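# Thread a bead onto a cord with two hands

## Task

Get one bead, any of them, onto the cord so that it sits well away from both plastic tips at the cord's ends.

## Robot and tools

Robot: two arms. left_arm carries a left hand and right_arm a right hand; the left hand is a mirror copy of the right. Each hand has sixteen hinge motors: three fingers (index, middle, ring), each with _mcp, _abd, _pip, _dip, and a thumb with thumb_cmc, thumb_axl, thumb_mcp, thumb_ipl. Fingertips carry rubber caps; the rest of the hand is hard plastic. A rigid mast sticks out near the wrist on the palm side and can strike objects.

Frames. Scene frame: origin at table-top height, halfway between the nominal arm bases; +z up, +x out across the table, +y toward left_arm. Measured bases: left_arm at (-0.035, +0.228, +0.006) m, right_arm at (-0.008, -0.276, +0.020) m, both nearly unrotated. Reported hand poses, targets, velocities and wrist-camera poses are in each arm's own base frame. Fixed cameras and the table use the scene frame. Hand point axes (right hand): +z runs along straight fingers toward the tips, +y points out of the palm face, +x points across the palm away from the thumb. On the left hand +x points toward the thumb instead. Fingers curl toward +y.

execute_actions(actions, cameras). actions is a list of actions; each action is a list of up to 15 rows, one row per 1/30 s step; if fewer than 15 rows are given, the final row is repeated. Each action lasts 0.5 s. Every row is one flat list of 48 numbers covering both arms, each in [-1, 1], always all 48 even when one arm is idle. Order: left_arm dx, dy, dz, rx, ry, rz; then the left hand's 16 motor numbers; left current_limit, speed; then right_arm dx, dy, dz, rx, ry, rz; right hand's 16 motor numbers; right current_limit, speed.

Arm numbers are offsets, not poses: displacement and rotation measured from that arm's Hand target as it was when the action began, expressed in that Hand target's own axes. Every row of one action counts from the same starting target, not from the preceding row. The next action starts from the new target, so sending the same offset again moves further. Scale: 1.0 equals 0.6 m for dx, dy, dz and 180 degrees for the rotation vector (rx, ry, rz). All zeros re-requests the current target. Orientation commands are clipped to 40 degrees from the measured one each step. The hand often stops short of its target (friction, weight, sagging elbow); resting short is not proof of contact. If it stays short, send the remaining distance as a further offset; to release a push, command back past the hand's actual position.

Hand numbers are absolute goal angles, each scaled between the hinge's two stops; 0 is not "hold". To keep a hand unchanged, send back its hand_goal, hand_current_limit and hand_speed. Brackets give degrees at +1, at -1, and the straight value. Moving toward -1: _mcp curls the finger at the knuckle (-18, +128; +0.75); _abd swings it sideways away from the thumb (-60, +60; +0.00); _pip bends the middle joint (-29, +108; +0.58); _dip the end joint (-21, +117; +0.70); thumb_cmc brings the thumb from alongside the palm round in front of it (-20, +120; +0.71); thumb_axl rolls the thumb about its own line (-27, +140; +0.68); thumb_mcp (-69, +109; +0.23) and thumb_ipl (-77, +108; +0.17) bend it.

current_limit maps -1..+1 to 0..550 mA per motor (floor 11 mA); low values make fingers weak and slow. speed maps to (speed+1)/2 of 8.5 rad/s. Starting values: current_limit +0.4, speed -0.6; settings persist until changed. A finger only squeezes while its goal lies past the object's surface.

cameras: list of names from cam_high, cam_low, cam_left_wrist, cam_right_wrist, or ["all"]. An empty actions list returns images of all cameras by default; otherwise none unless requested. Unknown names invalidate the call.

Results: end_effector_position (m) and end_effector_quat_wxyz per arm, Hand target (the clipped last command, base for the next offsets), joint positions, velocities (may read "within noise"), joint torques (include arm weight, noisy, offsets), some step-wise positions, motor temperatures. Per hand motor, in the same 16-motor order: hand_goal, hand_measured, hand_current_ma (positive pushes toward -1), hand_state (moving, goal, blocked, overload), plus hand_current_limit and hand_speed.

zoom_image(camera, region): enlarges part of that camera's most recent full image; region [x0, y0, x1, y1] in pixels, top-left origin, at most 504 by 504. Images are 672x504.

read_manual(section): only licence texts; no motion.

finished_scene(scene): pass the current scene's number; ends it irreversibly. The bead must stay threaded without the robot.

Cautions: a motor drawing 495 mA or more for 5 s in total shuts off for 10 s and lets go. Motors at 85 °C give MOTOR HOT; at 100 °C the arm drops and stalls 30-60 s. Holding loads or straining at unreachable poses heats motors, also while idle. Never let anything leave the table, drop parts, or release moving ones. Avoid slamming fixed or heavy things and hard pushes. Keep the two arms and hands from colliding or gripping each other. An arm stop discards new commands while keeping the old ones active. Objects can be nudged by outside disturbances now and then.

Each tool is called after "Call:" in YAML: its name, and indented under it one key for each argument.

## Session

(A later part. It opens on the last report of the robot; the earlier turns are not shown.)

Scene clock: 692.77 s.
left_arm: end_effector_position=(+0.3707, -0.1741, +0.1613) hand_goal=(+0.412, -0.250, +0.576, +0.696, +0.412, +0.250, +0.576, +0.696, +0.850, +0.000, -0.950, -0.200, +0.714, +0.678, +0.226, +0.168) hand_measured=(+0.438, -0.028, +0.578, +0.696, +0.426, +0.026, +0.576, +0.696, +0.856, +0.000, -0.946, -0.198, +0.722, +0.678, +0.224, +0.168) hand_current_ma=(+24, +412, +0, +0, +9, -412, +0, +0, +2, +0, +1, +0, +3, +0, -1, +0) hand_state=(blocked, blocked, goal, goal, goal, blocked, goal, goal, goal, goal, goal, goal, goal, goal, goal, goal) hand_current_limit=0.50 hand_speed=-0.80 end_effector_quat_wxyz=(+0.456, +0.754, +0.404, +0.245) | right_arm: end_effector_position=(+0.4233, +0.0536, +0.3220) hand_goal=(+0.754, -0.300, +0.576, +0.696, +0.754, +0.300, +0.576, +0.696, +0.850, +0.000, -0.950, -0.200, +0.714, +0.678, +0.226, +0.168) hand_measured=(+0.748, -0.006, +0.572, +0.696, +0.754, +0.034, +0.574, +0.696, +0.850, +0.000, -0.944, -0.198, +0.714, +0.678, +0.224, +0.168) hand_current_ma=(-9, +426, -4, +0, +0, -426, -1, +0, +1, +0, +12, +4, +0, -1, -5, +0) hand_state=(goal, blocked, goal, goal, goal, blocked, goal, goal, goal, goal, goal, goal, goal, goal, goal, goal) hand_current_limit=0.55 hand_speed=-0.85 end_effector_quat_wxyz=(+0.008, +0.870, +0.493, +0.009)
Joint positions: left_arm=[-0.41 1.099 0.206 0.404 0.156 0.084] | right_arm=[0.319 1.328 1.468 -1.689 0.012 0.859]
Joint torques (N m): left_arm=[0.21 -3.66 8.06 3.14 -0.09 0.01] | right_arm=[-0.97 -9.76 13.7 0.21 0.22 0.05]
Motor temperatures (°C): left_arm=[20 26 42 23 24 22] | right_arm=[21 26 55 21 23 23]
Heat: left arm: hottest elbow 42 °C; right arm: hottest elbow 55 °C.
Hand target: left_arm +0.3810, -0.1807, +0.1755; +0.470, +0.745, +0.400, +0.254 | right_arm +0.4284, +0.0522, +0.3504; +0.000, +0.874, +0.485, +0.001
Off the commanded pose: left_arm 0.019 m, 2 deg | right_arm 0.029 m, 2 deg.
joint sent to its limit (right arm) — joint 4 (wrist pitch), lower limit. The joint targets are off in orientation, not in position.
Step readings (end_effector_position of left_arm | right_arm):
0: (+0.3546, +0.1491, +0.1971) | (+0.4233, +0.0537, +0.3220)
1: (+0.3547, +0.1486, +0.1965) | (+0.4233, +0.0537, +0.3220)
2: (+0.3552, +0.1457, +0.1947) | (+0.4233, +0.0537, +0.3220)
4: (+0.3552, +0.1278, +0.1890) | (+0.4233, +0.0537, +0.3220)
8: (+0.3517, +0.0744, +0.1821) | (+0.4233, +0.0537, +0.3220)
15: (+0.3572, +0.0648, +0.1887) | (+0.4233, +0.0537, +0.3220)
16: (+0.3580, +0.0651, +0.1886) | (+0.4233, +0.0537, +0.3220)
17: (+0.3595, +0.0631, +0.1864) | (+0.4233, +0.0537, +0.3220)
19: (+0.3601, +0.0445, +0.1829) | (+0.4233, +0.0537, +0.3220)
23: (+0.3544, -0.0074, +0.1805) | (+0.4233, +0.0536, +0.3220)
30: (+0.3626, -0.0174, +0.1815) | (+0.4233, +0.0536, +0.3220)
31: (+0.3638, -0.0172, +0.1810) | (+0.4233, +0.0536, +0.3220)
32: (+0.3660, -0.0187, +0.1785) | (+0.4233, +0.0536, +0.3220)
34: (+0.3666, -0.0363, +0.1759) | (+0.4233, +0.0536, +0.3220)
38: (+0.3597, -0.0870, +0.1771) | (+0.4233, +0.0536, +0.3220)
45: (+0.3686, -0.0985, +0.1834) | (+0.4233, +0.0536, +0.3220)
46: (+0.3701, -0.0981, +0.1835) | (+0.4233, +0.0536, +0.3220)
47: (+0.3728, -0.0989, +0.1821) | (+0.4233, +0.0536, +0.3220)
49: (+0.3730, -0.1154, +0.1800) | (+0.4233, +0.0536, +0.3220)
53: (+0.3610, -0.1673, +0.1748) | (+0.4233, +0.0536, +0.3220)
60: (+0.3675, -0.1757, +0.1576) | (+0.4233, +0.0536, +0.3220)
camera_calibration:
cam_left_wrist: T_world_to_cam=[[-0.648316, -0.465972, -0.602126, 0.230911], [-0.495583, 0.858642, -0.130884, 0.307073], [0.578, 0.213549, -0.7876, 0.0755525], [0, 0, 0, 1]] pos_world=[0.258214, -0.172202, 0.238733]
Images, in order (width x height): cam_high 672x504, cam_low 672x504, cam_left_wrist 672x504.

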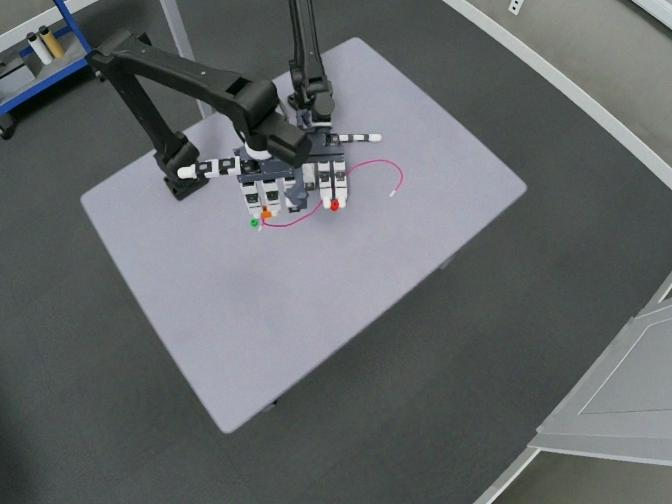

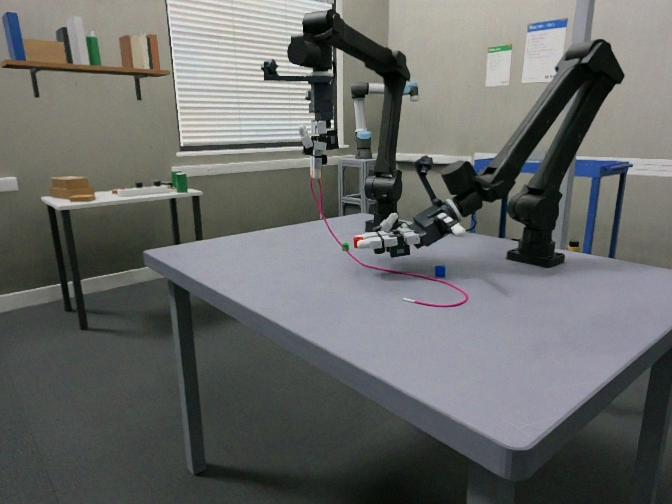

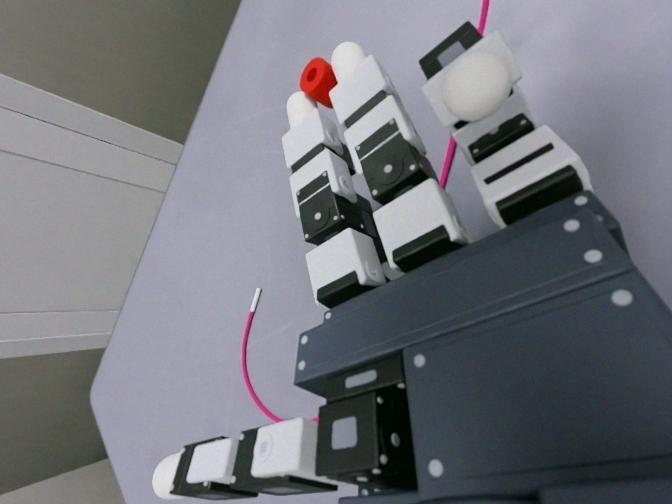

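Call:
execute_actions:
  actions:
    - [[-0.109,0.0285,0.080,0,0,0, 0.411,-0.25,0.576,0.696, 0.411,0.25,0.576,0.696, 0.85,0,-0.95,-0.2, 0.714,0.678,0.226,0.168, 0.5,-0.8, 0,0,0,0,0,0, 0.754,-0.3,0.576,0.696, 0.754,0.3,0.576,0.696, 0.85,0,-0.95,-0.2, 0.714,0.678,0.226,0.168, 0.55,-0.85]]
  cameras: ["cam_low","cam_left_wrist"]

Call:
zoom_image:
  camera: "cam_left_wrist"
  region: [260, 0, 420, 120]

Call:
zoom_image:
  camera: "cam_low"
  region: [270, 140, 430, 260]

Scene clock: 704.53 s.
left_arm: end_effector_position=(+0.3733, -0.2549, +0.1535) hand_goal=(+0.412, -0.250, +0.576, +0.696, +0.412, +0.250, +0.576, +0.696, +0.850, +0.000, -0.950, -0.200, +0.714, +0.678, +0.226, +0.168) hand_measured=(+0.438, -0.028, +0.578, +0.696, +0.426, +0.026, +0.576, +0.696, +0.856, +0.000, -0.946, -0.198, +0.722, +0.678, +0.224, +0.168) hand_current_ma=(+24, +413, +0, +0, +9, -412, +0, +0, +2, +0, +1, +0, +3, +0, -1, +0) hand_state=(blocked, blocked, goal, goal, goal, blocked, goal, goal, goal, goal, goal, goal, goal, goal, goal, goal) hand_current_limit=0.50 hand_speed=-0.80 end_effector_quat_wxyz=(+0.453, +0.758, +0.399, +0.247) | right_arm: end_effector_position=(+0.4233, +0.0536, +0.3220) hand_goal=(+0.754, -0.300, +0.576, +0.696, +0.754, +0.300, +0.576, +0.696, +0.850, +0.000, -0.950, -0.200, +0.714, +0.678, +0.226, +0.168) hand_measured=(+0.748, -0.006, +0.572, +0.696, +0.754, +0.034, +0.574, +0.696, +0.850, +0.000, -0.944, -0.198, +0.714, +0.678, +0.224, +0.168) hand_current_ma=(-9, +426, -4, +0, +0, -426, -1, +0, +1, +0, +12, +4, +0, -1, -5, +0) hand_state=(goal, blocked, goal, goal, goal, blocked, goal, goal, goal, goal, goal, goal, goal, goal, goal, goal) hand_current_limit=0.55 hand_speed=-0.85 end_effector_quat_wxyz=(+0.008, +0.870, +0.493, +0.009)
Joint positions: left_arm=[-0.688 1.296 0.308 0.498 -0.089 -0.033] | right_arm=[0.319 1.328 1.468 -1.689 0.012 0.859]
Joint torques (N m): left_arm=[0.85 -5.83 8.29 3.12 -0.26 0] | right_arm=[-0.97 -9.76 13.71 0.23 0.23 0.05]
Motor temperatures (°C): left_arm=[20 25 43 23 23 22] | right_arm=[21 26 56 21 23 23]
Heat: left arm: hottest elbow 43 °C; right arm: hottest elbow 56 °C.
Hand target: left_arm +0.3873, -0.2633, +0.1703; +0.470, +0.745, +0.400, +0.254 | right_arm +0.4284, +0.0522, +0.3504; +0.000, +0.874, +0.485, +0.001
Off the commanded pose: left_arm 0.023 m, 3 deg | right_arm 0.029 m, 2 deg.
joint sent to its limit (right arm) — joint 4 (wrist pitch), lower limit. The joint targets are off in orientation, not in position.
Step readings (end_effector_position of left_arm | right_arm):
0: (+0.3707, -0.1741, +0.1612) | (+0.4233, +0.0536, +0.3220)
1: (+0.3710, -0.1736, +0.1611) | (+0.4233, +0.0536, +0.3220)
2: (+0.3717, -0.1743, +0.1605) | (+0.4233, +0.0536, +0.3220)
4: (+0.3694, -0.1909, +0.1576) | (+0.4233, +0.0536, +0.3220)
8: (+0.3600, -0.2431, +0.1536) | (+0.4233, +0.0536, +0.3220)
15: (+0.3719, -0.2557, +0.1530) | (+0.4233, +0.0536, +0.3220)
camera_calibration:
cam_left_wrist: T_world_to_cam=[[-0.651072, -0.452986, -0.609023, 0.195739], [-0.488515, 0.86419, -0.120533, 0.373944], [0.580911, 0.219041, -0.783941, 0.0850358], [0, 0, 0, 1]] pos_world=[0.260719, -0.253118, 0.230945]
Images, in order (width x height): cam_low 672x504, cam_left_wrist 672x504.

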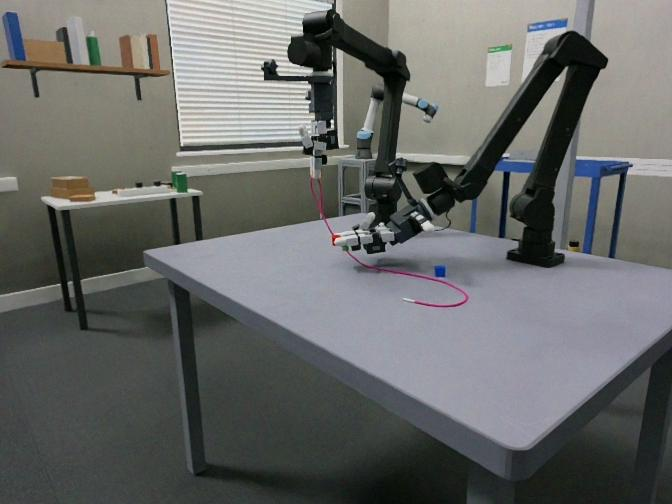

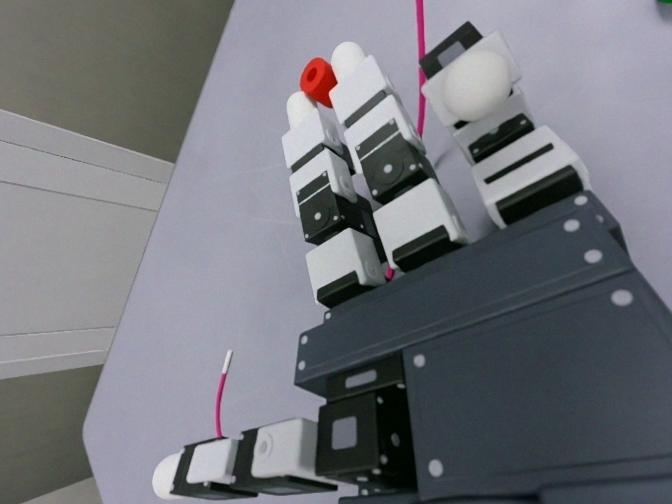

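Scaled by 3.150 from the camera's 672x504 image, which has a finer 960x720 frame.

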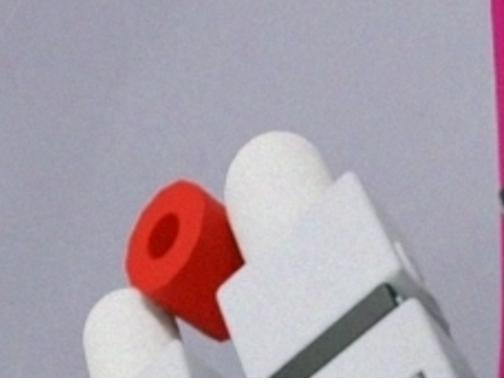

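Scaled by 3.150 from the camera's 672x504 image, which has a finer 960x720 frame.

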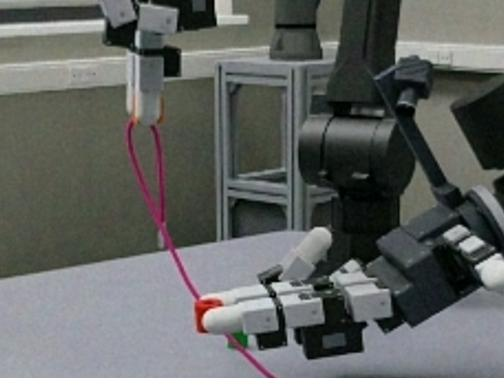

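Call:
zoom_image:
  camera: "cam_low"
  region: [300, 160, 380, 260]

Scaled by 5.040 from the camera's 672x504 image, which has a finer 960x720 frame.

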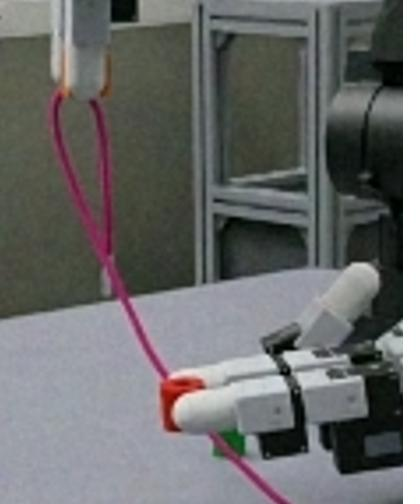

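Call:
execute_actions:
  actions:
    - [[0,0,0,0,0,0, 0.411,-0.25,0.576,0.696, 0.411,0.25,0.576,0.696, 0.85,0,-0.95,-0.2, 0.714,0.678,0.226,0.168, 0.5,-0.8, 0.065,-0.0105,0,0,0,0, 0.754,-0.3,0.576,0.696, 0.754,0.3,0.576,0.696, 0.85,0,-0.95,-0.2, 0.714,0.678,0.226,0.168, 0.55,-0.85]]
    - [[0,0,0,0,0,0, 0.411,-0.25,0.576,0.696, 0.411,0.25,0.576,0.696, 0.85,0,-0.95,-0.2, 0.714,0.678,0.226,0.168, 0.5,-0.8, 0.065,-0.0105,0,0,0,0, 0.754,-0.3,0.576,0.696, 0.754,0.3,0.576,0.696, 0.85,0,-0.95,-0.2, 0.714,0.678,0.226,0.168, 0.55,-0.85]]
    - [[0,0,0,0,0,0, 0.411,-0.25,0.576,0.696, 0.411,0.25,0.576,0.696, 0.85,0,-0.95,-0.2, 0.714,0.678,0.226,0.168, 0.5,-0.8, 0.05,-0.0105,0,0,0,0, 0.754,-0.3,0.576,0.696, 0.754,0.3,0.576,0.696, 0.85,0,-0.95,-0.2, 0.714,0.678,0.226,0.168, 0.55,-0.85]]
  cameras: ["cam_low","cam_left_wrist"]

Call:
zoom_image:
  camera: "cam_left_wrist"
  region: [240, 0, 400, 120]

Call:
zoom_image:
  camera: "cam_low"
  region: [290, 150, 390, 250]

Scene clock: 771.03 s.
left_arm: end_effector_position=(+0.3734, -0.2547, +0.1529) hand_goal=(+0.412, -0.250, +0.576, +0.696, +0.412, +0.250, +0.576, +0.696, +0.850, +0.000, -0.950, -0.200, +0.714, +0.678, +0.226, +0.168) hand_measured=(+0.438, -0.028, +0.578, +0.696, +0.426, +0.026, +0.576, +0.696, +0.856, +0.000, -0.946, -0.198, +0.722, +0.678, +0.224, +0.168) hand_current_ma=(+24, +413, +0, +0, +9, -412, +0, +0, +2, +0, +1, +0, +3, +0, -1, +0) hand_state=(blocked, blocked, goal, goal, goal, blocked, goal, goal, goal, goal, goal, goal, goal, goal, goal, goal) hand_current_limit=0.50 hand_speed=-0.80 end_effector_quat_wxyz=(+0.452, +0.759, +0.400, +0.247) | right_arm: end_effector_position=(+0.4617, +0.1464, +0.3300) hand_goal=(+0.754, -0.300, +0.576, +0.696, +0.754, +0.300, +0.576, +0.696, +0.850, +0.000, -0.950, -0.200, +0.714, +0.678, +0.226, +0.168) hand_measured=(+0.750, -0.006, +0.572, +0.696, +0.754, +0.034, +0.574, +0.696, +0.850, +0.000, -0.944, -0.198, +0.714, +0.678, +0.224, +0.168) hand_current_ma=(-8, +426, -4, +0, +0, -426, -1, +0, +1, +0, +12, +4, +0, -1, -5, +0) hand_state=(goal, blocked, goal, goal, goal, blocked, goal, goal, goal, goal, goal, goal, goal, goal, goal, goal) hand_current_limit=0.55 hand_speed=-0.85 end_effector_quat_wxyz=(+0.008, +0.872, +0.489, +0.019)
Joint positions: left_arm=[-0.688 1.297 0.308 0.498 -0.09 -0.033] | right_arm=[0.489 1.509 1.673 -1.696 0.014 1.037]
Joint torques (N m): left_arm=[0.85 -6.12 8.31 3.17 -0.26 0] | right_arm=[0.15 -11.34 13.76 0.57 0.2 0.05]
Motor temperatures (°C): left_arm=[20 25 43 23 21 22] | right_arm=[21 25 60 21 23 23]
Heat: left arm: hottest elbow 43 °C; right arm: hottest elbow 60 °C.
Hand target: left_arm +0.3873, -0.2632, +0.1702; +0.470, +0.745, +0.400, +0.254 | right_arm +0.4695, +0.1539, +0.3504; +0.000, +0.874, +0.486, +0.001
Off the commanded pose: left_arm 0.024 m, 3 deg | right_arm 0.023 m, 2 deg.
joint sent to its limit (right arm) — joint 4 (wrist pitch), lower limit. The joint targets are off in orientation, not in position.
Step readings (end_effector_position of left_arm | right_arm):
0: (+0.3733, -0.2548, +0.1535) | (+0.4233, +0.0536, +0.3220)
1: (+0.3733, -0.2548, +0.1535) | (+0.4232, +0.0536, +0.3221)
2: (+0.3734, -0.2548, +0.1534) | (+0.4234, +0.0539, +0.3231)
4: (+0.3734, -0.2547, +0.1534) | (+0.4256, +0.0575, +0.3269)
8: (+0.3734, -0.2547, +0.1531) | (+0.4334, +0.0756, +0.3348)
15: (+0.3734, -0.2547, +0.1529) | (+0.4355, +0.0843, +0.3303)
16: (+0.3734, -0.2547, +0.1529) | (+0.4358, +0.0843, +0.3300)
17: (+0.3734, -0.2547, +0.1529) | (+0.4361, +0.0860, +0.3301)
19: (+0.3734, -0.2547, +0.1529) | (+0.4402, +0.0916, +0.3329)
23: (+0.3734, -0.2547, +0.1529) | (+0.4492, +0.1110, +0.3348)
30: (+0.3734, -0.2547, +0.1529) | (+0.4508, +0.1201, +0.3277)
31: (+0.3734, -0.2547, +0.1529) | (+0.4507, +0.1200, +0.3278)
32: (+0.3734, -0.2547, +0.1529) | (+0.4511, +0.1213, +0.3286)
34: (+0.3734, -0.2547, +0.1529) | (+0.4543, +0.1256, +0.3322)
38: (+0.3734, -0.2547, +0.1529) | (+0.4608, +0.1393, +0.3362)
45: (+0.3734, -0.2547, +0.1529) | (+0.4618, +0.1466, +0.3301)
camera_calibration:
cam_left_wrist: T_world_to_cam=[[-0.651212, -0.453382, -0.608578, 0.195398], [-0.489836, 0.863622, -0.119236, 0.373883], [0.579641, 0.220456, -0.784484, 0.0853417], [0, 0, 0, 1]] pos_world=[0.260919, -0.253117, 0.230444]
Images, in order (width x height): cam_low 672x504, cam_left_wrist 672x504.

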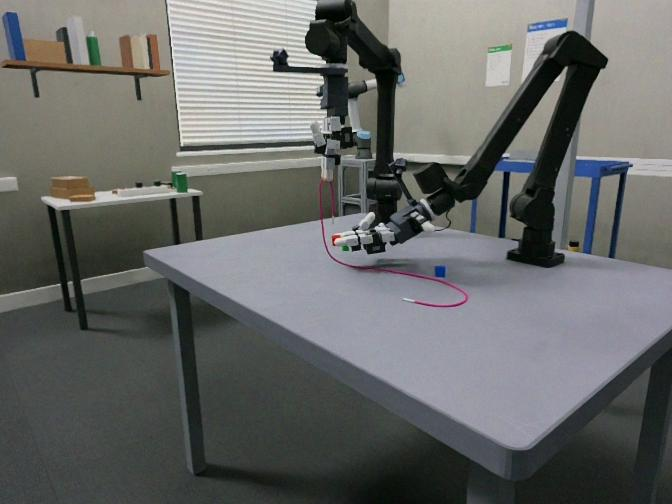

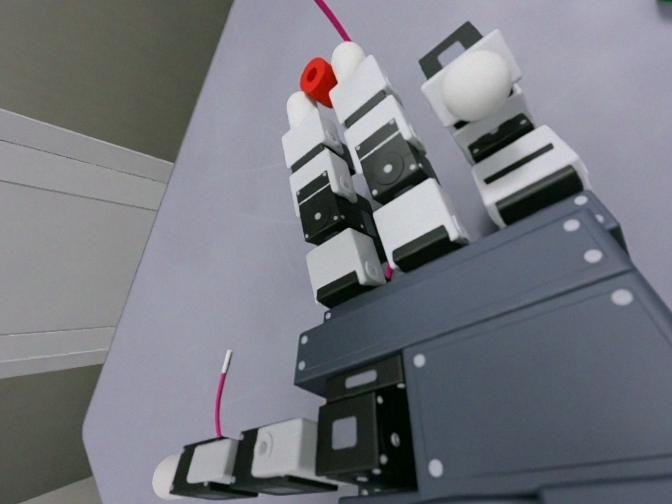

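Scaled by 3.150 from the camera's 672x504 image, which has a finer 960x720 frame.

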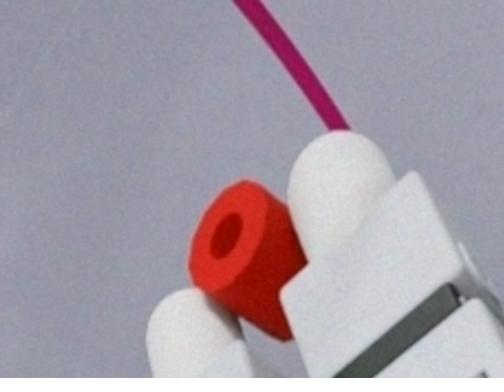

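Scaled by 5.040 from the camera's 672x504 image, which has a finer 960x720 frame.

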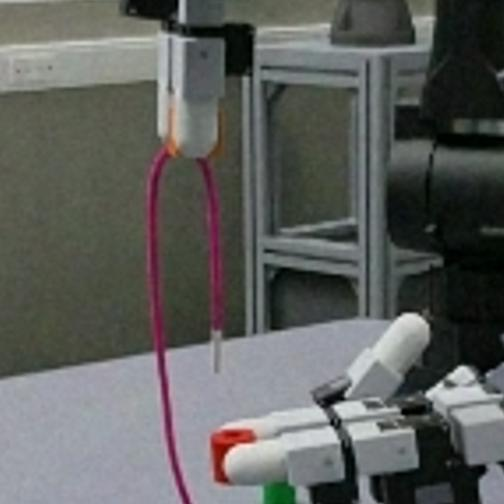

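Call:
execute_actions:
  actions:
    - [[0,0,0,0,0,0, 0.411,-0.25,0.576,0.696, 0.411,0.25,0.576,0.696, 0.85,0,-0.95,-0.2, 0.714,0.678,0.226,0.168, 0.5,-0.8, 0.0217,-0.0257,0.0507,0,0,0, 0.754,-0.3,0.576,0.696, 0.754,0.3,0.576,0.696, 0.85,0,-0.95,-0.2, 0.714,0.678,0.226,0.168, 0.55,-0.85]]
  cameras: ["cam_low","cam_left_wrist"]

Call:
zoom_image:
  camera: "cam_left_wrist"
  region: [240, 0, 400, 120]

Call:
zoom_image:
  camera: "cam_low"
  region: [300, 180, 380, 260]

Scene clock: 792.37 s.
left_arm: end_effector_position=(+0.3734, -0.2547, +0.1529) hand_goal=(+0.412, -0.250, +0.576, +0.696, +0.412, +0.250, +0.576, +0.696, +0.850, +0.000, -0.950, -0.200, +0.714, +0.678, +0.226, +0.168) hand_measured=(+0.438, -0.028, +0.578, +0.696, +0.426, +0.026, +0.576, +0.696, +0.856, +0.000, -0.946, -0.198, +0.722, +0.678, +0.224, +0.168) hand_current_ma=(+24, +413, +0, +0, +9, -412, +0, +0, +2, +0, +1, +0, +3, +0, -1, +0) hand_state=(blocked, blocked, goal, goal, goal, blocked, goal, goal, goal, goal, goal, goal, goal, goal, goal, goal) hand_current_limit=0.50 hand_speed=-0.80 end_effector_quat_wxyz=(+0.452, +0.759, +0.400, +0.247) | right_arm: end_effector_position=(+0.4604, +0.1667, +0.3069) hand_goal=(+0.754, -0.300, +0.576, +0.696, +0.754, +0.300, +0.576, +0.696, +0.850, +0.000, -0.950, -0.200, +0.714, +0.678, +0.226, +0.168) hand_measured=(+0.750, -0.006, +0.572, +0.696, +0.754, +0.034, +0.574, +0.696, +0.850, +0.000, -0.944, -0.198, +0.714, +0.678, +0.224, +0.168) hand_current_ma=(-8, +426, -4, +0, +0, -426, -1, +0, +1, +0, +12, +4, +0, -1, -5, +0) hand_state=(goal, blocked, goal, goal, goal, blocked, goal, goal, goal, goal, goal, goal, goal, goal, goal, goal) hand_current_limit=0.55 hand_speed=-0.85 end_effector_quat_wxyz=(+0.002, +0.873, +0.487, -0.005)
Joint positions: left_arm=[-0.688 1.297 0.308 0.498 -0.09 -0.033] | right_arm=[0.526 1.557 1.673 -1.696 0.005 1.078]
Joint torques (N m): left_arm=[0.85 -6.12 8.31 3.17 -0.26 0] | right_arm=[0.21 -12.75 11.85 0.42 0.06 0.06]
Motor temperatures (°C): left_arm=[20 24 43 24 21 22] | right_arm=[21 24 61 21 23 23]
Heat: left arm: hottest elbow 43 °C; right arm: hottest elbow 61 °C.
Hand target: left_arm +0.3873, -0.2632, +0.1702; +0.470, +0.745, +0.400, +0.254 | right_arm +0.4633, +0.1732, +0.3200; +0.000, +0.874, +0.485, +0.001
Off the commanded pose: left_arm 0.024 m, 3 deg | right_arm 0.015 m, 1 deg.
joint sent to its limit (right arm) — joint 4 (wrist pitch), lower limit. The joint targets still meet the commanded pose.
Step readings (end_effector_position of left_arm | right_arm):
0: (+0.3734, -0.2547, +0.1529) | (+0.4616, +0.1464, +0.3299)
1: (+0.3734, -0.2547, +0.1529) | (+0.4616, +0.1463, +0.3299)
2: (+0.3734, -0.2547, +0.1529) | (+0.4612, +0.1473, +0.3296)
4: (+0.3734, -0.2547, +0.1529) | (+0.4603, +0.1503, +0.3275)
8: (+0.3734, -0.2547, +0.1529) | (+0.4598, +0.1595, +0.3180)
15: (+0.3734, -0.2547, +0.1529) | (+0.4606, +0.1669, +0.3069)
camera_calibration:
cam_left_wrist: T_world_to_cam=[[-0.651212, -0.453382, -0.608578, 0.195398], [-0.489836, 0.863622, -0.119236, 0.373883], [0.579641, 0.220456, -0.784484, 0.0853417], [0, 0, 0, 1]] pos_world=[0.260919, -0.253117, 0.230444]
Images, in order (width x height): cam_low 672x504, cam_left_wrist 672x504.

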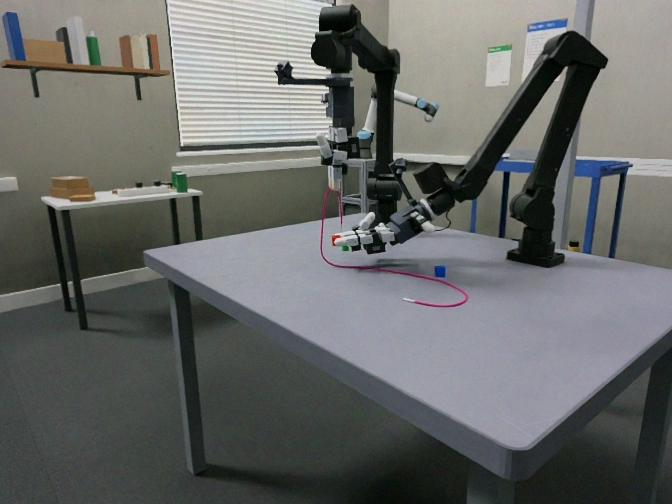

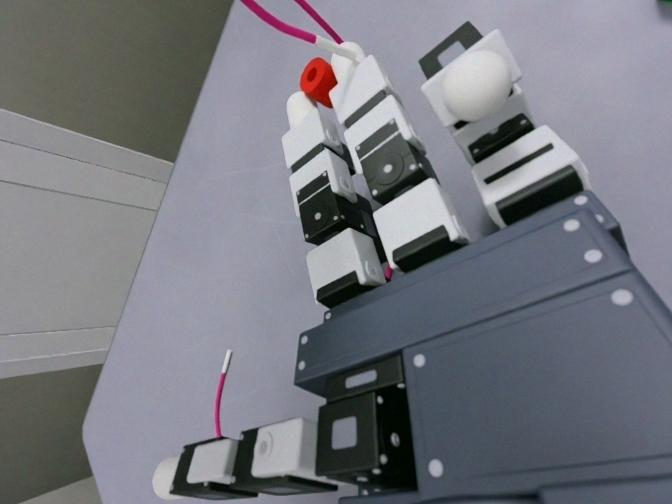

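Scaled by 3.150 from the camera's 672x504 image, which has a finer 960x720 frame.

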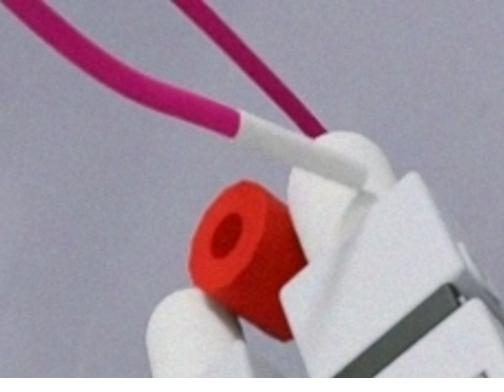

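Scaled by 6.300 from the camera's 672x504 image, which has a finer 960x720 frame.

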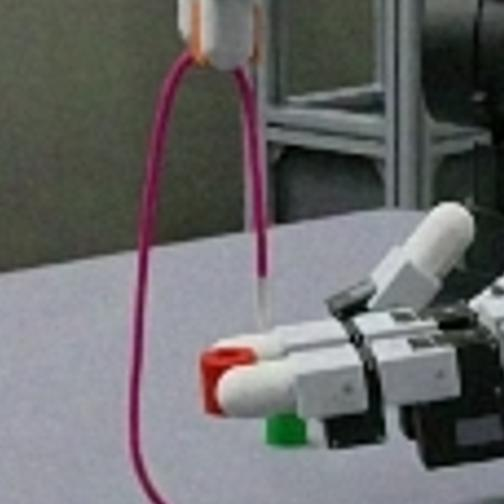

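Call:
execute_actions:
  actions:
    - [[0,-0.0151,0.0072,0,0,0, 0.411,-0.25,0.576,0.696, 0.411,0.25,0.576,0.696, 0.85,0,-0.95,-0.2, 0.714,0.678,0.226,0.168, 0.5,-0.8, 0,0.012,-0.012,0,0,0, 0.754,-0.3,0.576,0.696, 0.754,0.3,0.576,0.696, 0.85,0,-0.95,-0.2, 0.714,0.678,0.226,0.168, 0.55,-0.85]]
    - [[0,0,0,0,0,0, 0.411,-0.25,0.576,0.696, 0.411,0.25,0.576,0.696, 0.85,0,-0.95,-0.2, 0.714,0.678,0.226,0.168, 0.5,-0.8, 0.045,0.02,0,0,0,0, 0.754,-0.3,0.576,0.696, 0.754,0.3,0.576,0.696, 0.85,0,-0.95,-0.2, 0.714,0.678,0.226,0.168, 0.55,-0.85]]
  cameras: ["cam_low","cam_left_wrist"]

Call:
zoom_image:
  camera: "cam_left_wrist"
  region: [240, 0, 400, 120]

Call:
zoom_image:
  camera: "cam_low"
  region: [300, 180, 380, 260]

Scene clock: 854.17 s.
left_arm: end_effector_position=(+0.3758, -0.2567, +0.1462) hand_goal=(+0.412, -0.250, +0.576, +0.696, +0.412, +0.250, +0.576, +0.696, +0.850, +0.000, -0.950, -0.200, +0.714, +0.678, +0.226, +0.168) hand_measured=(+0.438, -0.028, +0.578, +0.696, +0.426, +0.026, +0.576, +0.696, +0.856, +0.000, -0.946, -0.198, +0.722, +0.678, +0.224, +0.168) hand_current_ma=(+24, +412, +0, +0, +9, -412, +0, +0, +2, +0, +1, +0, +3, +0, -1, +0) hand_state=(blocked, blocked, goal, goal, goal, blocked, goal, goal, goal, goal, goal, goal, goal, goal, goal, goal) hand_current_limit=0.50 hand_speed=-0.80 end_effector_quat_wxyz=(+0.454, +0.757, +0.399, +0.248) | right_arm: end_effector_position=(+0.4839, +0.1801, +0.3072) hand_goal=(+0.754, -0.300, +0.576, +0.696, +0.754, +0.300, +0.576, +0.696, +0.850, +0.000, -0.950, -0.200, +0.714, +0.678, +0.226, +0.168) hand_measured=(+0.750, -0.006, +0.572, +0.696, +0.754, +0.034, +0.574, +0.696, +0.850, +0.000, -0.944, -0.198, +0.714, +0.678, +0.224, +0.168) hand_current_ma=(-8, +426, -4, +0, +0, -426, -1, +0, +1, +0, +12, +4, +0, -1, -5, +0) hand_state=(goal, blocked, goal, goal, goal, blocked, goal, goal, goal, goal, goal, goal, goal, goal, goal, goal) hand_current_limit=0.55 hand_speed=-0.85 end_effector_quat_wxyz=(+0.003, +0.873, +0.487, +0.001)
Joint positions: left_arm=[-0.688 1.346 0.308 0.553 -0.09 -0.033] | right_arm=[0.526 1.623 1.752 -1.697 0.006 1.079]
Joint torques (N m): left_arm=[0.85 -6.77 7.43 3.11 -0.25 0] | right_arm=[-0.38 -12.81 13.7 0.49 0.25 -0.02]
Motor temperatures (°C): left_arm=[20 24 44 24 21 22] | right_arm=[21 27 58 21 23 23]
Heat: left arm: hottest elbow 44 °C; right arm: hottest elbow 58 °C.
Hand target: left_arm +0.3873, -0.2632, +0.1603; +0.470, +0.745, +0.400, +0.254 | right_arm +0.4938, +0.1859, +0.3273; +0.000, +0.874, +0.486, +0.001
Off the commanded pose: left_arm 0.019 m, 2 deg | right_arm 0.023 m, 0 deg.
joint sent to its limit (right arm) — joint 4 (wrist pitch), lower limit. The joint targets are off in orientation, not in position.
Step readings (end_effector_position of left_arm | right_arm):
0: (+0.3734, -0.2547, +0.1529) | (+0.4604, +0.1667, +0.3069)
1: (+0.3735, -0.2547, +0.1530) | (+0.4604, +0.1667, +0.3069)
2: (+0.3737, -0.2549, +0.1534) | (+0.4604, +0.1667, +0.3069)
4: (+0.3744, -0.2555, +0.1529) | (+0.4604, +0.1667, +0.3069)
8: (+0.3754, -0.2563, +0.1466) | (+0.4604, +0.1667, +0.3069)
15: (+0.3758, -0.2566, +0.1458) | (+0.4604, +0.1667, +0.3069)
16: (+0.3758, -0.2566, +0.1459) | (+0.4605, +0.1668, +0.3072)
17: (+0.3758, -0.2566, +0.1460) | (+0.4612, +0.1672, +0.3077)
19: (+0.3758, -0.2566, +0.1461) | (+0.4667, +0.1703, +0.3110)
23: (+0.3758, -0.2567, +0.1462) | (+0.4795, +0.1776, +0.3148)
30: (+0.3758, -0.2567, +0.1462) | (+0.4838, +0.1801, +0.3076)
camera_calibration:
cam_left_wrist: T_world_to_cam=[[-0.648127, -0.45588, -0.610004, 0.190468], [-0.489232, 0.863116, -0.125232, 0.376469], [0.583595, 0.217267, -0.78244, 0.0764447], [0, 0, 0, 1]] pos_world=[0.263016, -0.254715, 0.223146]
Images, in order (width x height): cam_low 672x504, cam_left_wrist 672x504.

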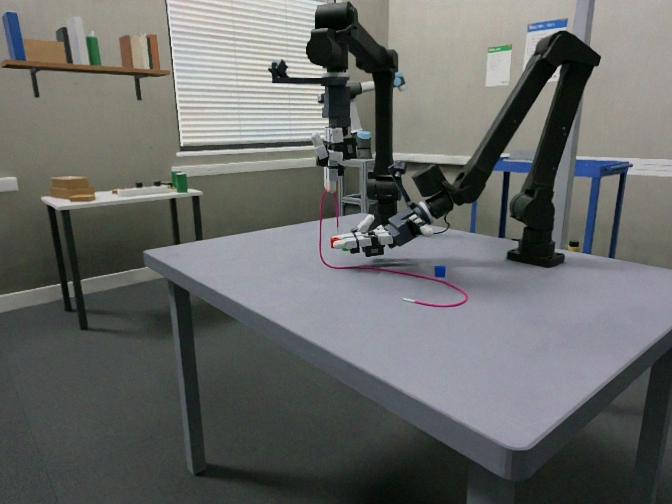

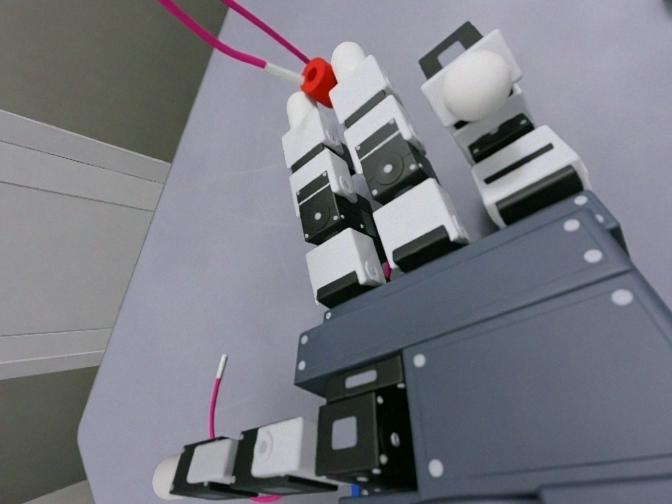

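Scaled by 3.150 from the camera's 672x504 image, which has a finer 960x720 frame.

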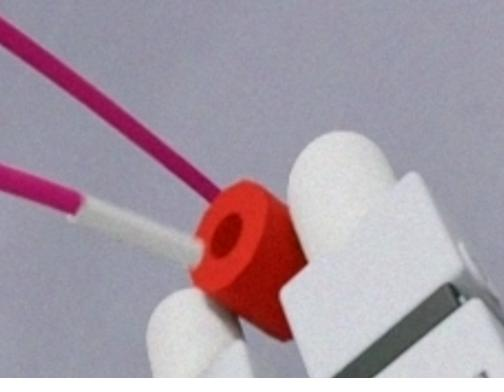

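Scaled by 6.300 from the camera's 672x504 image, which has a finer 960x720 frame.

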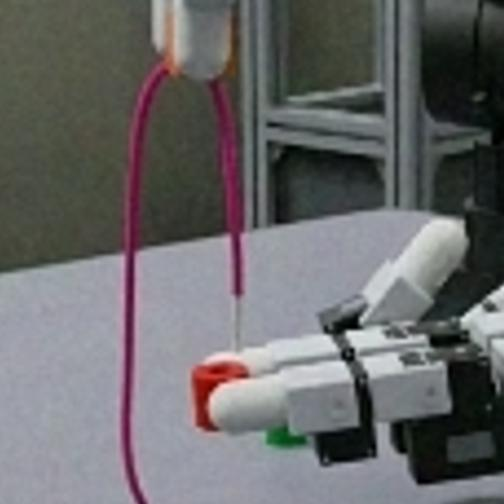

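Call:
execute_actions:
  actions:
    - [[0,0,0,0,0,0, 0.411,-0.25,0.576,0.696, 0.411,0.25,0.576,0.696, 0.85,0,-0.95,-0.2, 0.714,0.678,0.226,0.168, 0.5,-0.8, -0.0075,0.0103,0.004,0,0,0, 0.754,-0.3,0.576,0.696, 0.754,0.3,0.576,0.696, 0.85,0,-0.95,-0.2, 0.714,0.678,0.226,0.168, 0.55,-0.85]]
  cameras: ["cam_low","cam_left_wrist"]

Call:
zoom_image:
  camera: "cam_left_wrist"
  region: [240, 0, 400, 120]

Call:
zoom_image:
  camera: "cam_low"
  region: [300, 180, 380, 260]

Scene clock: 878.07 s.
left_arm: end_effector_position=(+0.3758, -0.2567, +0.1462) hand_goal=(+0.412, -0.250, +0.576, +0.696, +0.412, +0.250, +0.576, +0.696, +0.850, +0.000, -0.950, -0.200, +0.714, +0.678, +0.226, +0.168) hand_measured=(+0.438, -0.028, +0.578, +0.696, +0.426, +0.026, +0.576, +0.696, +0.856, +0.000, -0.946, -0.198, +0.722, +0.678, +0.224, +0.168) hand_current_ma=(+24, +412, +0, +0, +9, -412, +0, +0, +2, +0, +1, +0, +3, +0, -1, +0) hand_state=(blocked, blocked, goal, goal, goal, blocked, goal, goal, goal, goal, goal, goal, goal, goal, goal, goal) hand_current_limit=0.50 hand_speed=-0.80 end_effector_quat_wxyz=(+0.454, +0.757, +0.399, +0.248) | right_arm: end_effector_position=(+0.4841, +0.1799, +0.3072) hand_goal=(+0.754, -0.300, +0.576, +0.696, +0.754, +0.300, +0.576, +0.696, +0.850, +0.000, -0.950, -0.200, +0.714, +0.678, +0.226, +0.168) hand_measured=(+0.750, -0.006, +0.572, +0.696, +0.754, +0.034, +0.574, +0.696, +0.850, +0.000, -0.944, -0.198, +0.714, +0.678, +0.224, +0.168) hand_current_ma=(-8, +426, -4, +0, +0, -426, -1, +0, +1, +0, +12, +4, +0, -1, -5, +0) hand_state=(goal, blocked, goal, goal, goal, blocked, goal, goal, goal, goal, goal, goal, goal, goal, goal, goal) hand_current_limit=0.55 hand_speed=-0.85 end_effector_quat_wxyz=(+0.003, +0.873, +0.487, +0.001)
Joint positions: left_arm=[-0.688 1.346 0.308 0.553 -0.09 -0.033] | right_arm=[0.525 1.623 1.752 -1.697 0.006 1.078]
Joint torques (N m): left_arm=[0.79 -6.77 7.43 3.11 -0.25 0] | right_arm=[-1.73 -13.16 13.26 0.49 0.21 -0.14]
Motor temperatures (°C): left_arm=[20 24 44 24 21 22] | right_arm=[21 27 59 21 23 23]
Heat: left arm: hottest elbow 44 °C; right arm: hottest elbow 59 °C.
Hand target: left_arm +0.3873, -0.2632, +0.1603; +0.470, +0.745, +0.400, +0.254 | right_arm +0.4968, +0.1787, +0.3249; +0.000, +0.874, +0.486, +0.001
Off the commanded pose: left_arm 0.019 m, 2 deg | right_arm 0.022 m, 0 deg.
joint sent to its limit (right arm) — joint 4 (wrist pitch), lower limit. The joint targets still meet the commanded pose.
Step readings (end_effector_position of left_arm | right_arm):
0: (+0.3758, -0.2567, +0.1462) | (+0.4839, +0.1801, +0.3072)
1: (+0.3758, -0.2567, +0.1462) | (+0.4839, +0.1801, +0.3072)
2: (+0.3758, -0.2567, +0.1462) | (+0.4839, +0.1801, +0.3072)
4: (+0.3758, -0.2567, +0.1462) | (+0.4839, +0.1801, +0.3072)
8: (+0.3758, -0.2567, +0.1462) | (+0.4840, +0.1799, +0.3072)
15: (+0.3758, -0.2567, +0.1462) | (+0.4840, +0.1799, +0.3072)
camera_calibration:
cam_left_wrist: T_world_to_cam=[[-0.648127, -0.45588, -0.610004, 0.190468], [-0.489232, 0.863116, -0.125232, 0.376469], [0.583595, 0.217267, -0.78244, 0.0764447], [0, 0, 0, 1]] pos_world=[0.263016, -0.254715, 0.223146]
Images, in order (width x height): cam_low 672x504, cam_left_wrist 672x504.

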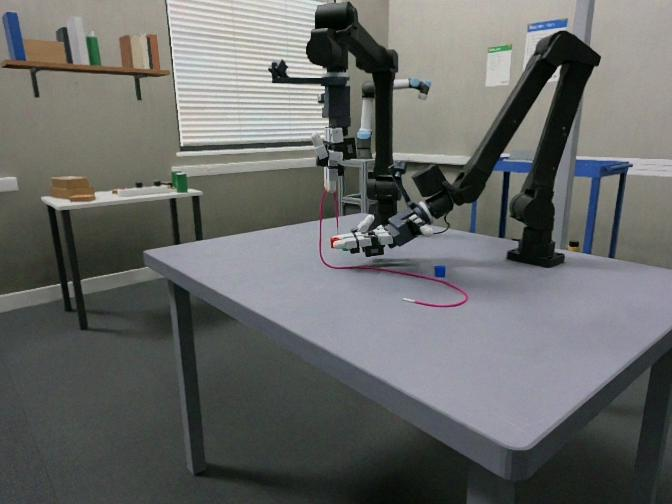

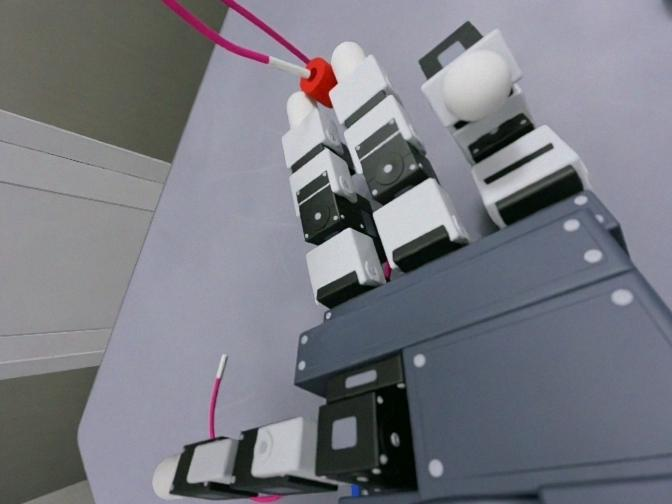

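Scaled by 3.150 from the camera's 672x504 image, which has a finer 960x720 frame.

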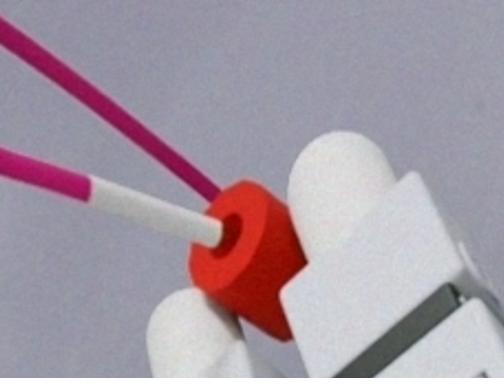

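Scaled by 6.300 from the camera's 672x504 image, which has a finer 960x720 frame.

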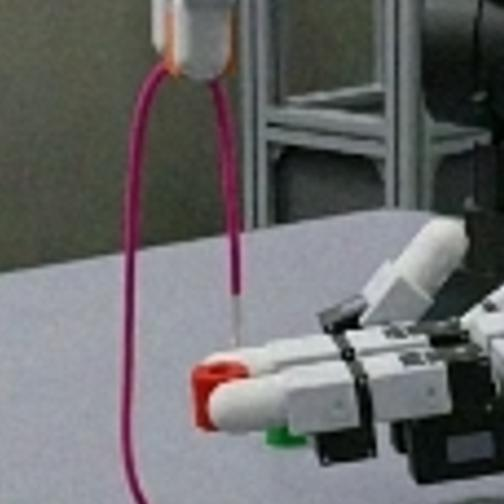

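Call:
execute_actions:
  actions:
    - [[0,0,0,0,0,0, 0.411,-0.25,0.576,0.696, 0.411,0.25,0.576,0.696, 0.85,0,-0.95,-0.2, 0.714,0.678,0.226,0.168, 0.5,-0.8, 0.002,0.0163,0.0,0,0,0, 0.754,-0.3,0.576,0.696, 0.754,0.3,0.576,0.696, 0.85,0,-0.95,-0.2, 0.714,0.678,0.226,0.168, 0.55,-0.85]]
  cameras: ["cam_low","cam_left_wrist"]

Call:
zoom_image:
  camera: "cam_left_wrist"
  region: [240, 0, 400, 120]

Call:
zoom_image:
  camera: "cam_low"
  region: [300, 180, 380, 260]

Scene clock: 890.20 s.
left_arm: end_effector_position=(+0.3758, -0.2567, +0.1462) hand_goal=(+0.412, -0.250, +0.576, +0.696, +0.412, +0.250, +0.576, +0.696, +0.850, +0.000, -0.950, -0.200, +0.714, +0.678, +0.226, +0.168) hand_measured=(+0.438, -0.028, +0.578, +0.696, +0.426, +0.026, +0.576, +0.696, +0.856, +0.000, -0.946, -0.198, +0.722, +0.678, +0.224, +0.168) hand_current_ma=(+24, +412, +0, +0, +9, -412, +0, +0, +2, +0, +1, +0, +3, +0, -1, +0) hand_state=(blocked, blocked, goal, goal, goal, blocked, goal, goal, goal, goal, goal, goal, goal, goal, goal, goal) hand_current_limit=0.50 hand_speed=-0.80 end_effector_quat_wxyz=(+0.454, +0.757, +0.399, +0.248) | right_arm: end_effector_position=(+0.4916, +0.1736, +0.3080) hand_goal=(+0.754, -0.300, +0.576, +0.696, +0.754, +0.300, +0.576, +0.696, +0.850, +0.000, -0.950, -0.200, +0.714, +0.678, +0.226, +0.168) hand_measured=(+0.750, -0.006, +0.572, +0.696, +0.754, +0.034, +0.574, +0.696, +0.850, +0.000, -0.944, -0.198, +0.714, +0.678, +0.224, +0.168) hand_current_ma=(-8, +426, -4, +0, +0, -426, -1, +0, +1, +0, +12, +4, +0, -1, -5, +0) hand_state=(goal, blocked, goal, goal, goal, blocked, goal, goal, goal, goal, goal, goal, goal, goal, goal, goal) hand_current_limit=0.55 hand_speed=-0.85 end_effector_quat_wxyz=(+0.003, +0.874, +0.486, +0.003)
Joint positions: left_arm=[-0.688 1.346 0.308 0.553 -0.09 -0.033] | right_arm=[0.507 1.631 1.764 -1.697 0.006 1.062]
Joint torques (N m): left_arm=[0.91 -6.83 7.45 3.11 -0.25 0.01] | right_arm=[-1.49 -12.86 13.74 0.5 0.23 -0.11]
Motor temperatures (°C): left_arm=[20 24 43 24 21 22] | right_arm=[21 28 60 21 23 23]
Heat: left arm: hottest elbow 43 °C; right arm: hottest elbow 60 °C.
Hand target: left_arm +0.3873, -0.2632, +0.1603; +0.470, +0.745, +0.400, +0.254 | right_arm +0.5056, +0.1745, +0.3249; +0.000, +0.874, +0.485, +0.001
Off the commanded pose: left_arm 0.019 m, 2 deg | right_arm 0.022 m, 0 deg.
joint sent to its limit (right arm) — joint 4 (wrist pitch), lower limit. The joint targets still meet the commanded pose.
Step readings (end_effector_position of left_arm | right_arm):
0: (+0.3758, -0.2567, +0.1462) | (+0.4841, +0.1799, +0.3072)
1: (+0.3758, -0.2567, +0.1462) | (+0.4841, +0.1799, +0.3072)
2: (+0.3758, -0.2567, +0.1462) | (+0.4842, +0.1798, +0.3072)
4: (+0.3758, -0.2567, +0.1462) | (+0.4854, +0.1788, +0.3076)
8: (+0.3758, -0.2567, +0.1462) | (+0.4894, +0.1756, +0.3088)
15: (+0.3758, -0.2567, +0.1462) | (+0.4915, +0.1735, +0.3082)
camera_calibration:
cam_left_wrist: T_world_to_cam=[[-0.648127, -0.45588, -0.610004, 0.190468], [-0.489232, 0.863116, -0.125232, 0.376469], [0.583595, 0.217267, -0.78244, 0.0764447], [0, 0, 0, 1]] pos_world=[0.263016, -0.254715, 0.223146]
Images, in order (width x height): cam_low 672x504, cam_left_wrist 672x504.

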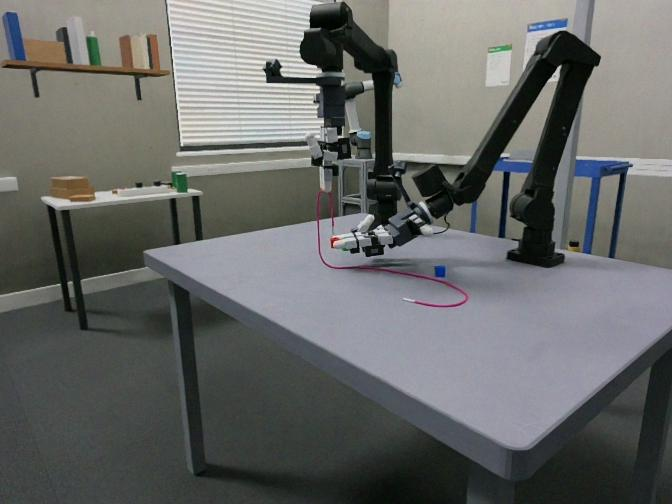

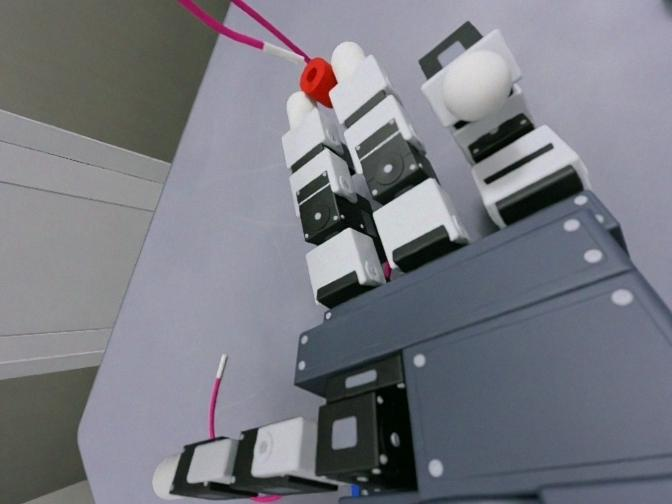

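Scaled by 3.150 from the camera's 672x504 image, which has a finer 960x720 frame.

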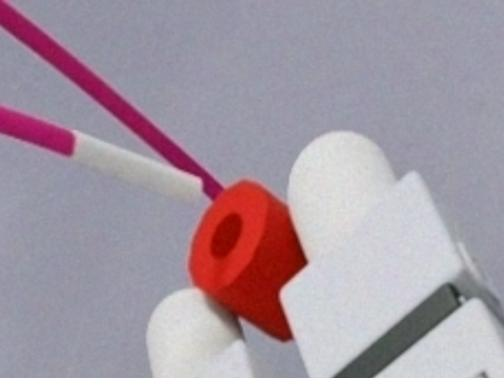

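Scaled by 6.300 from the camera's 672x504 image, which has a finer 960x720 frame.

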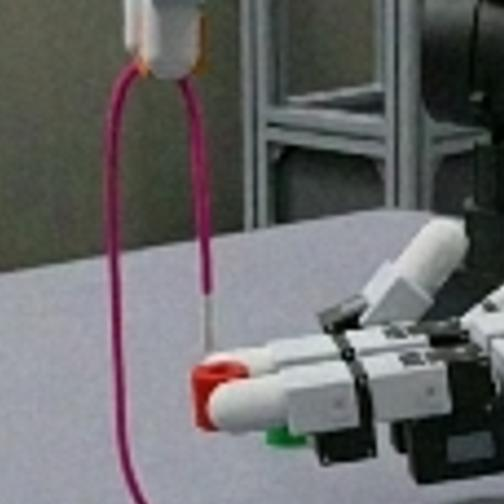

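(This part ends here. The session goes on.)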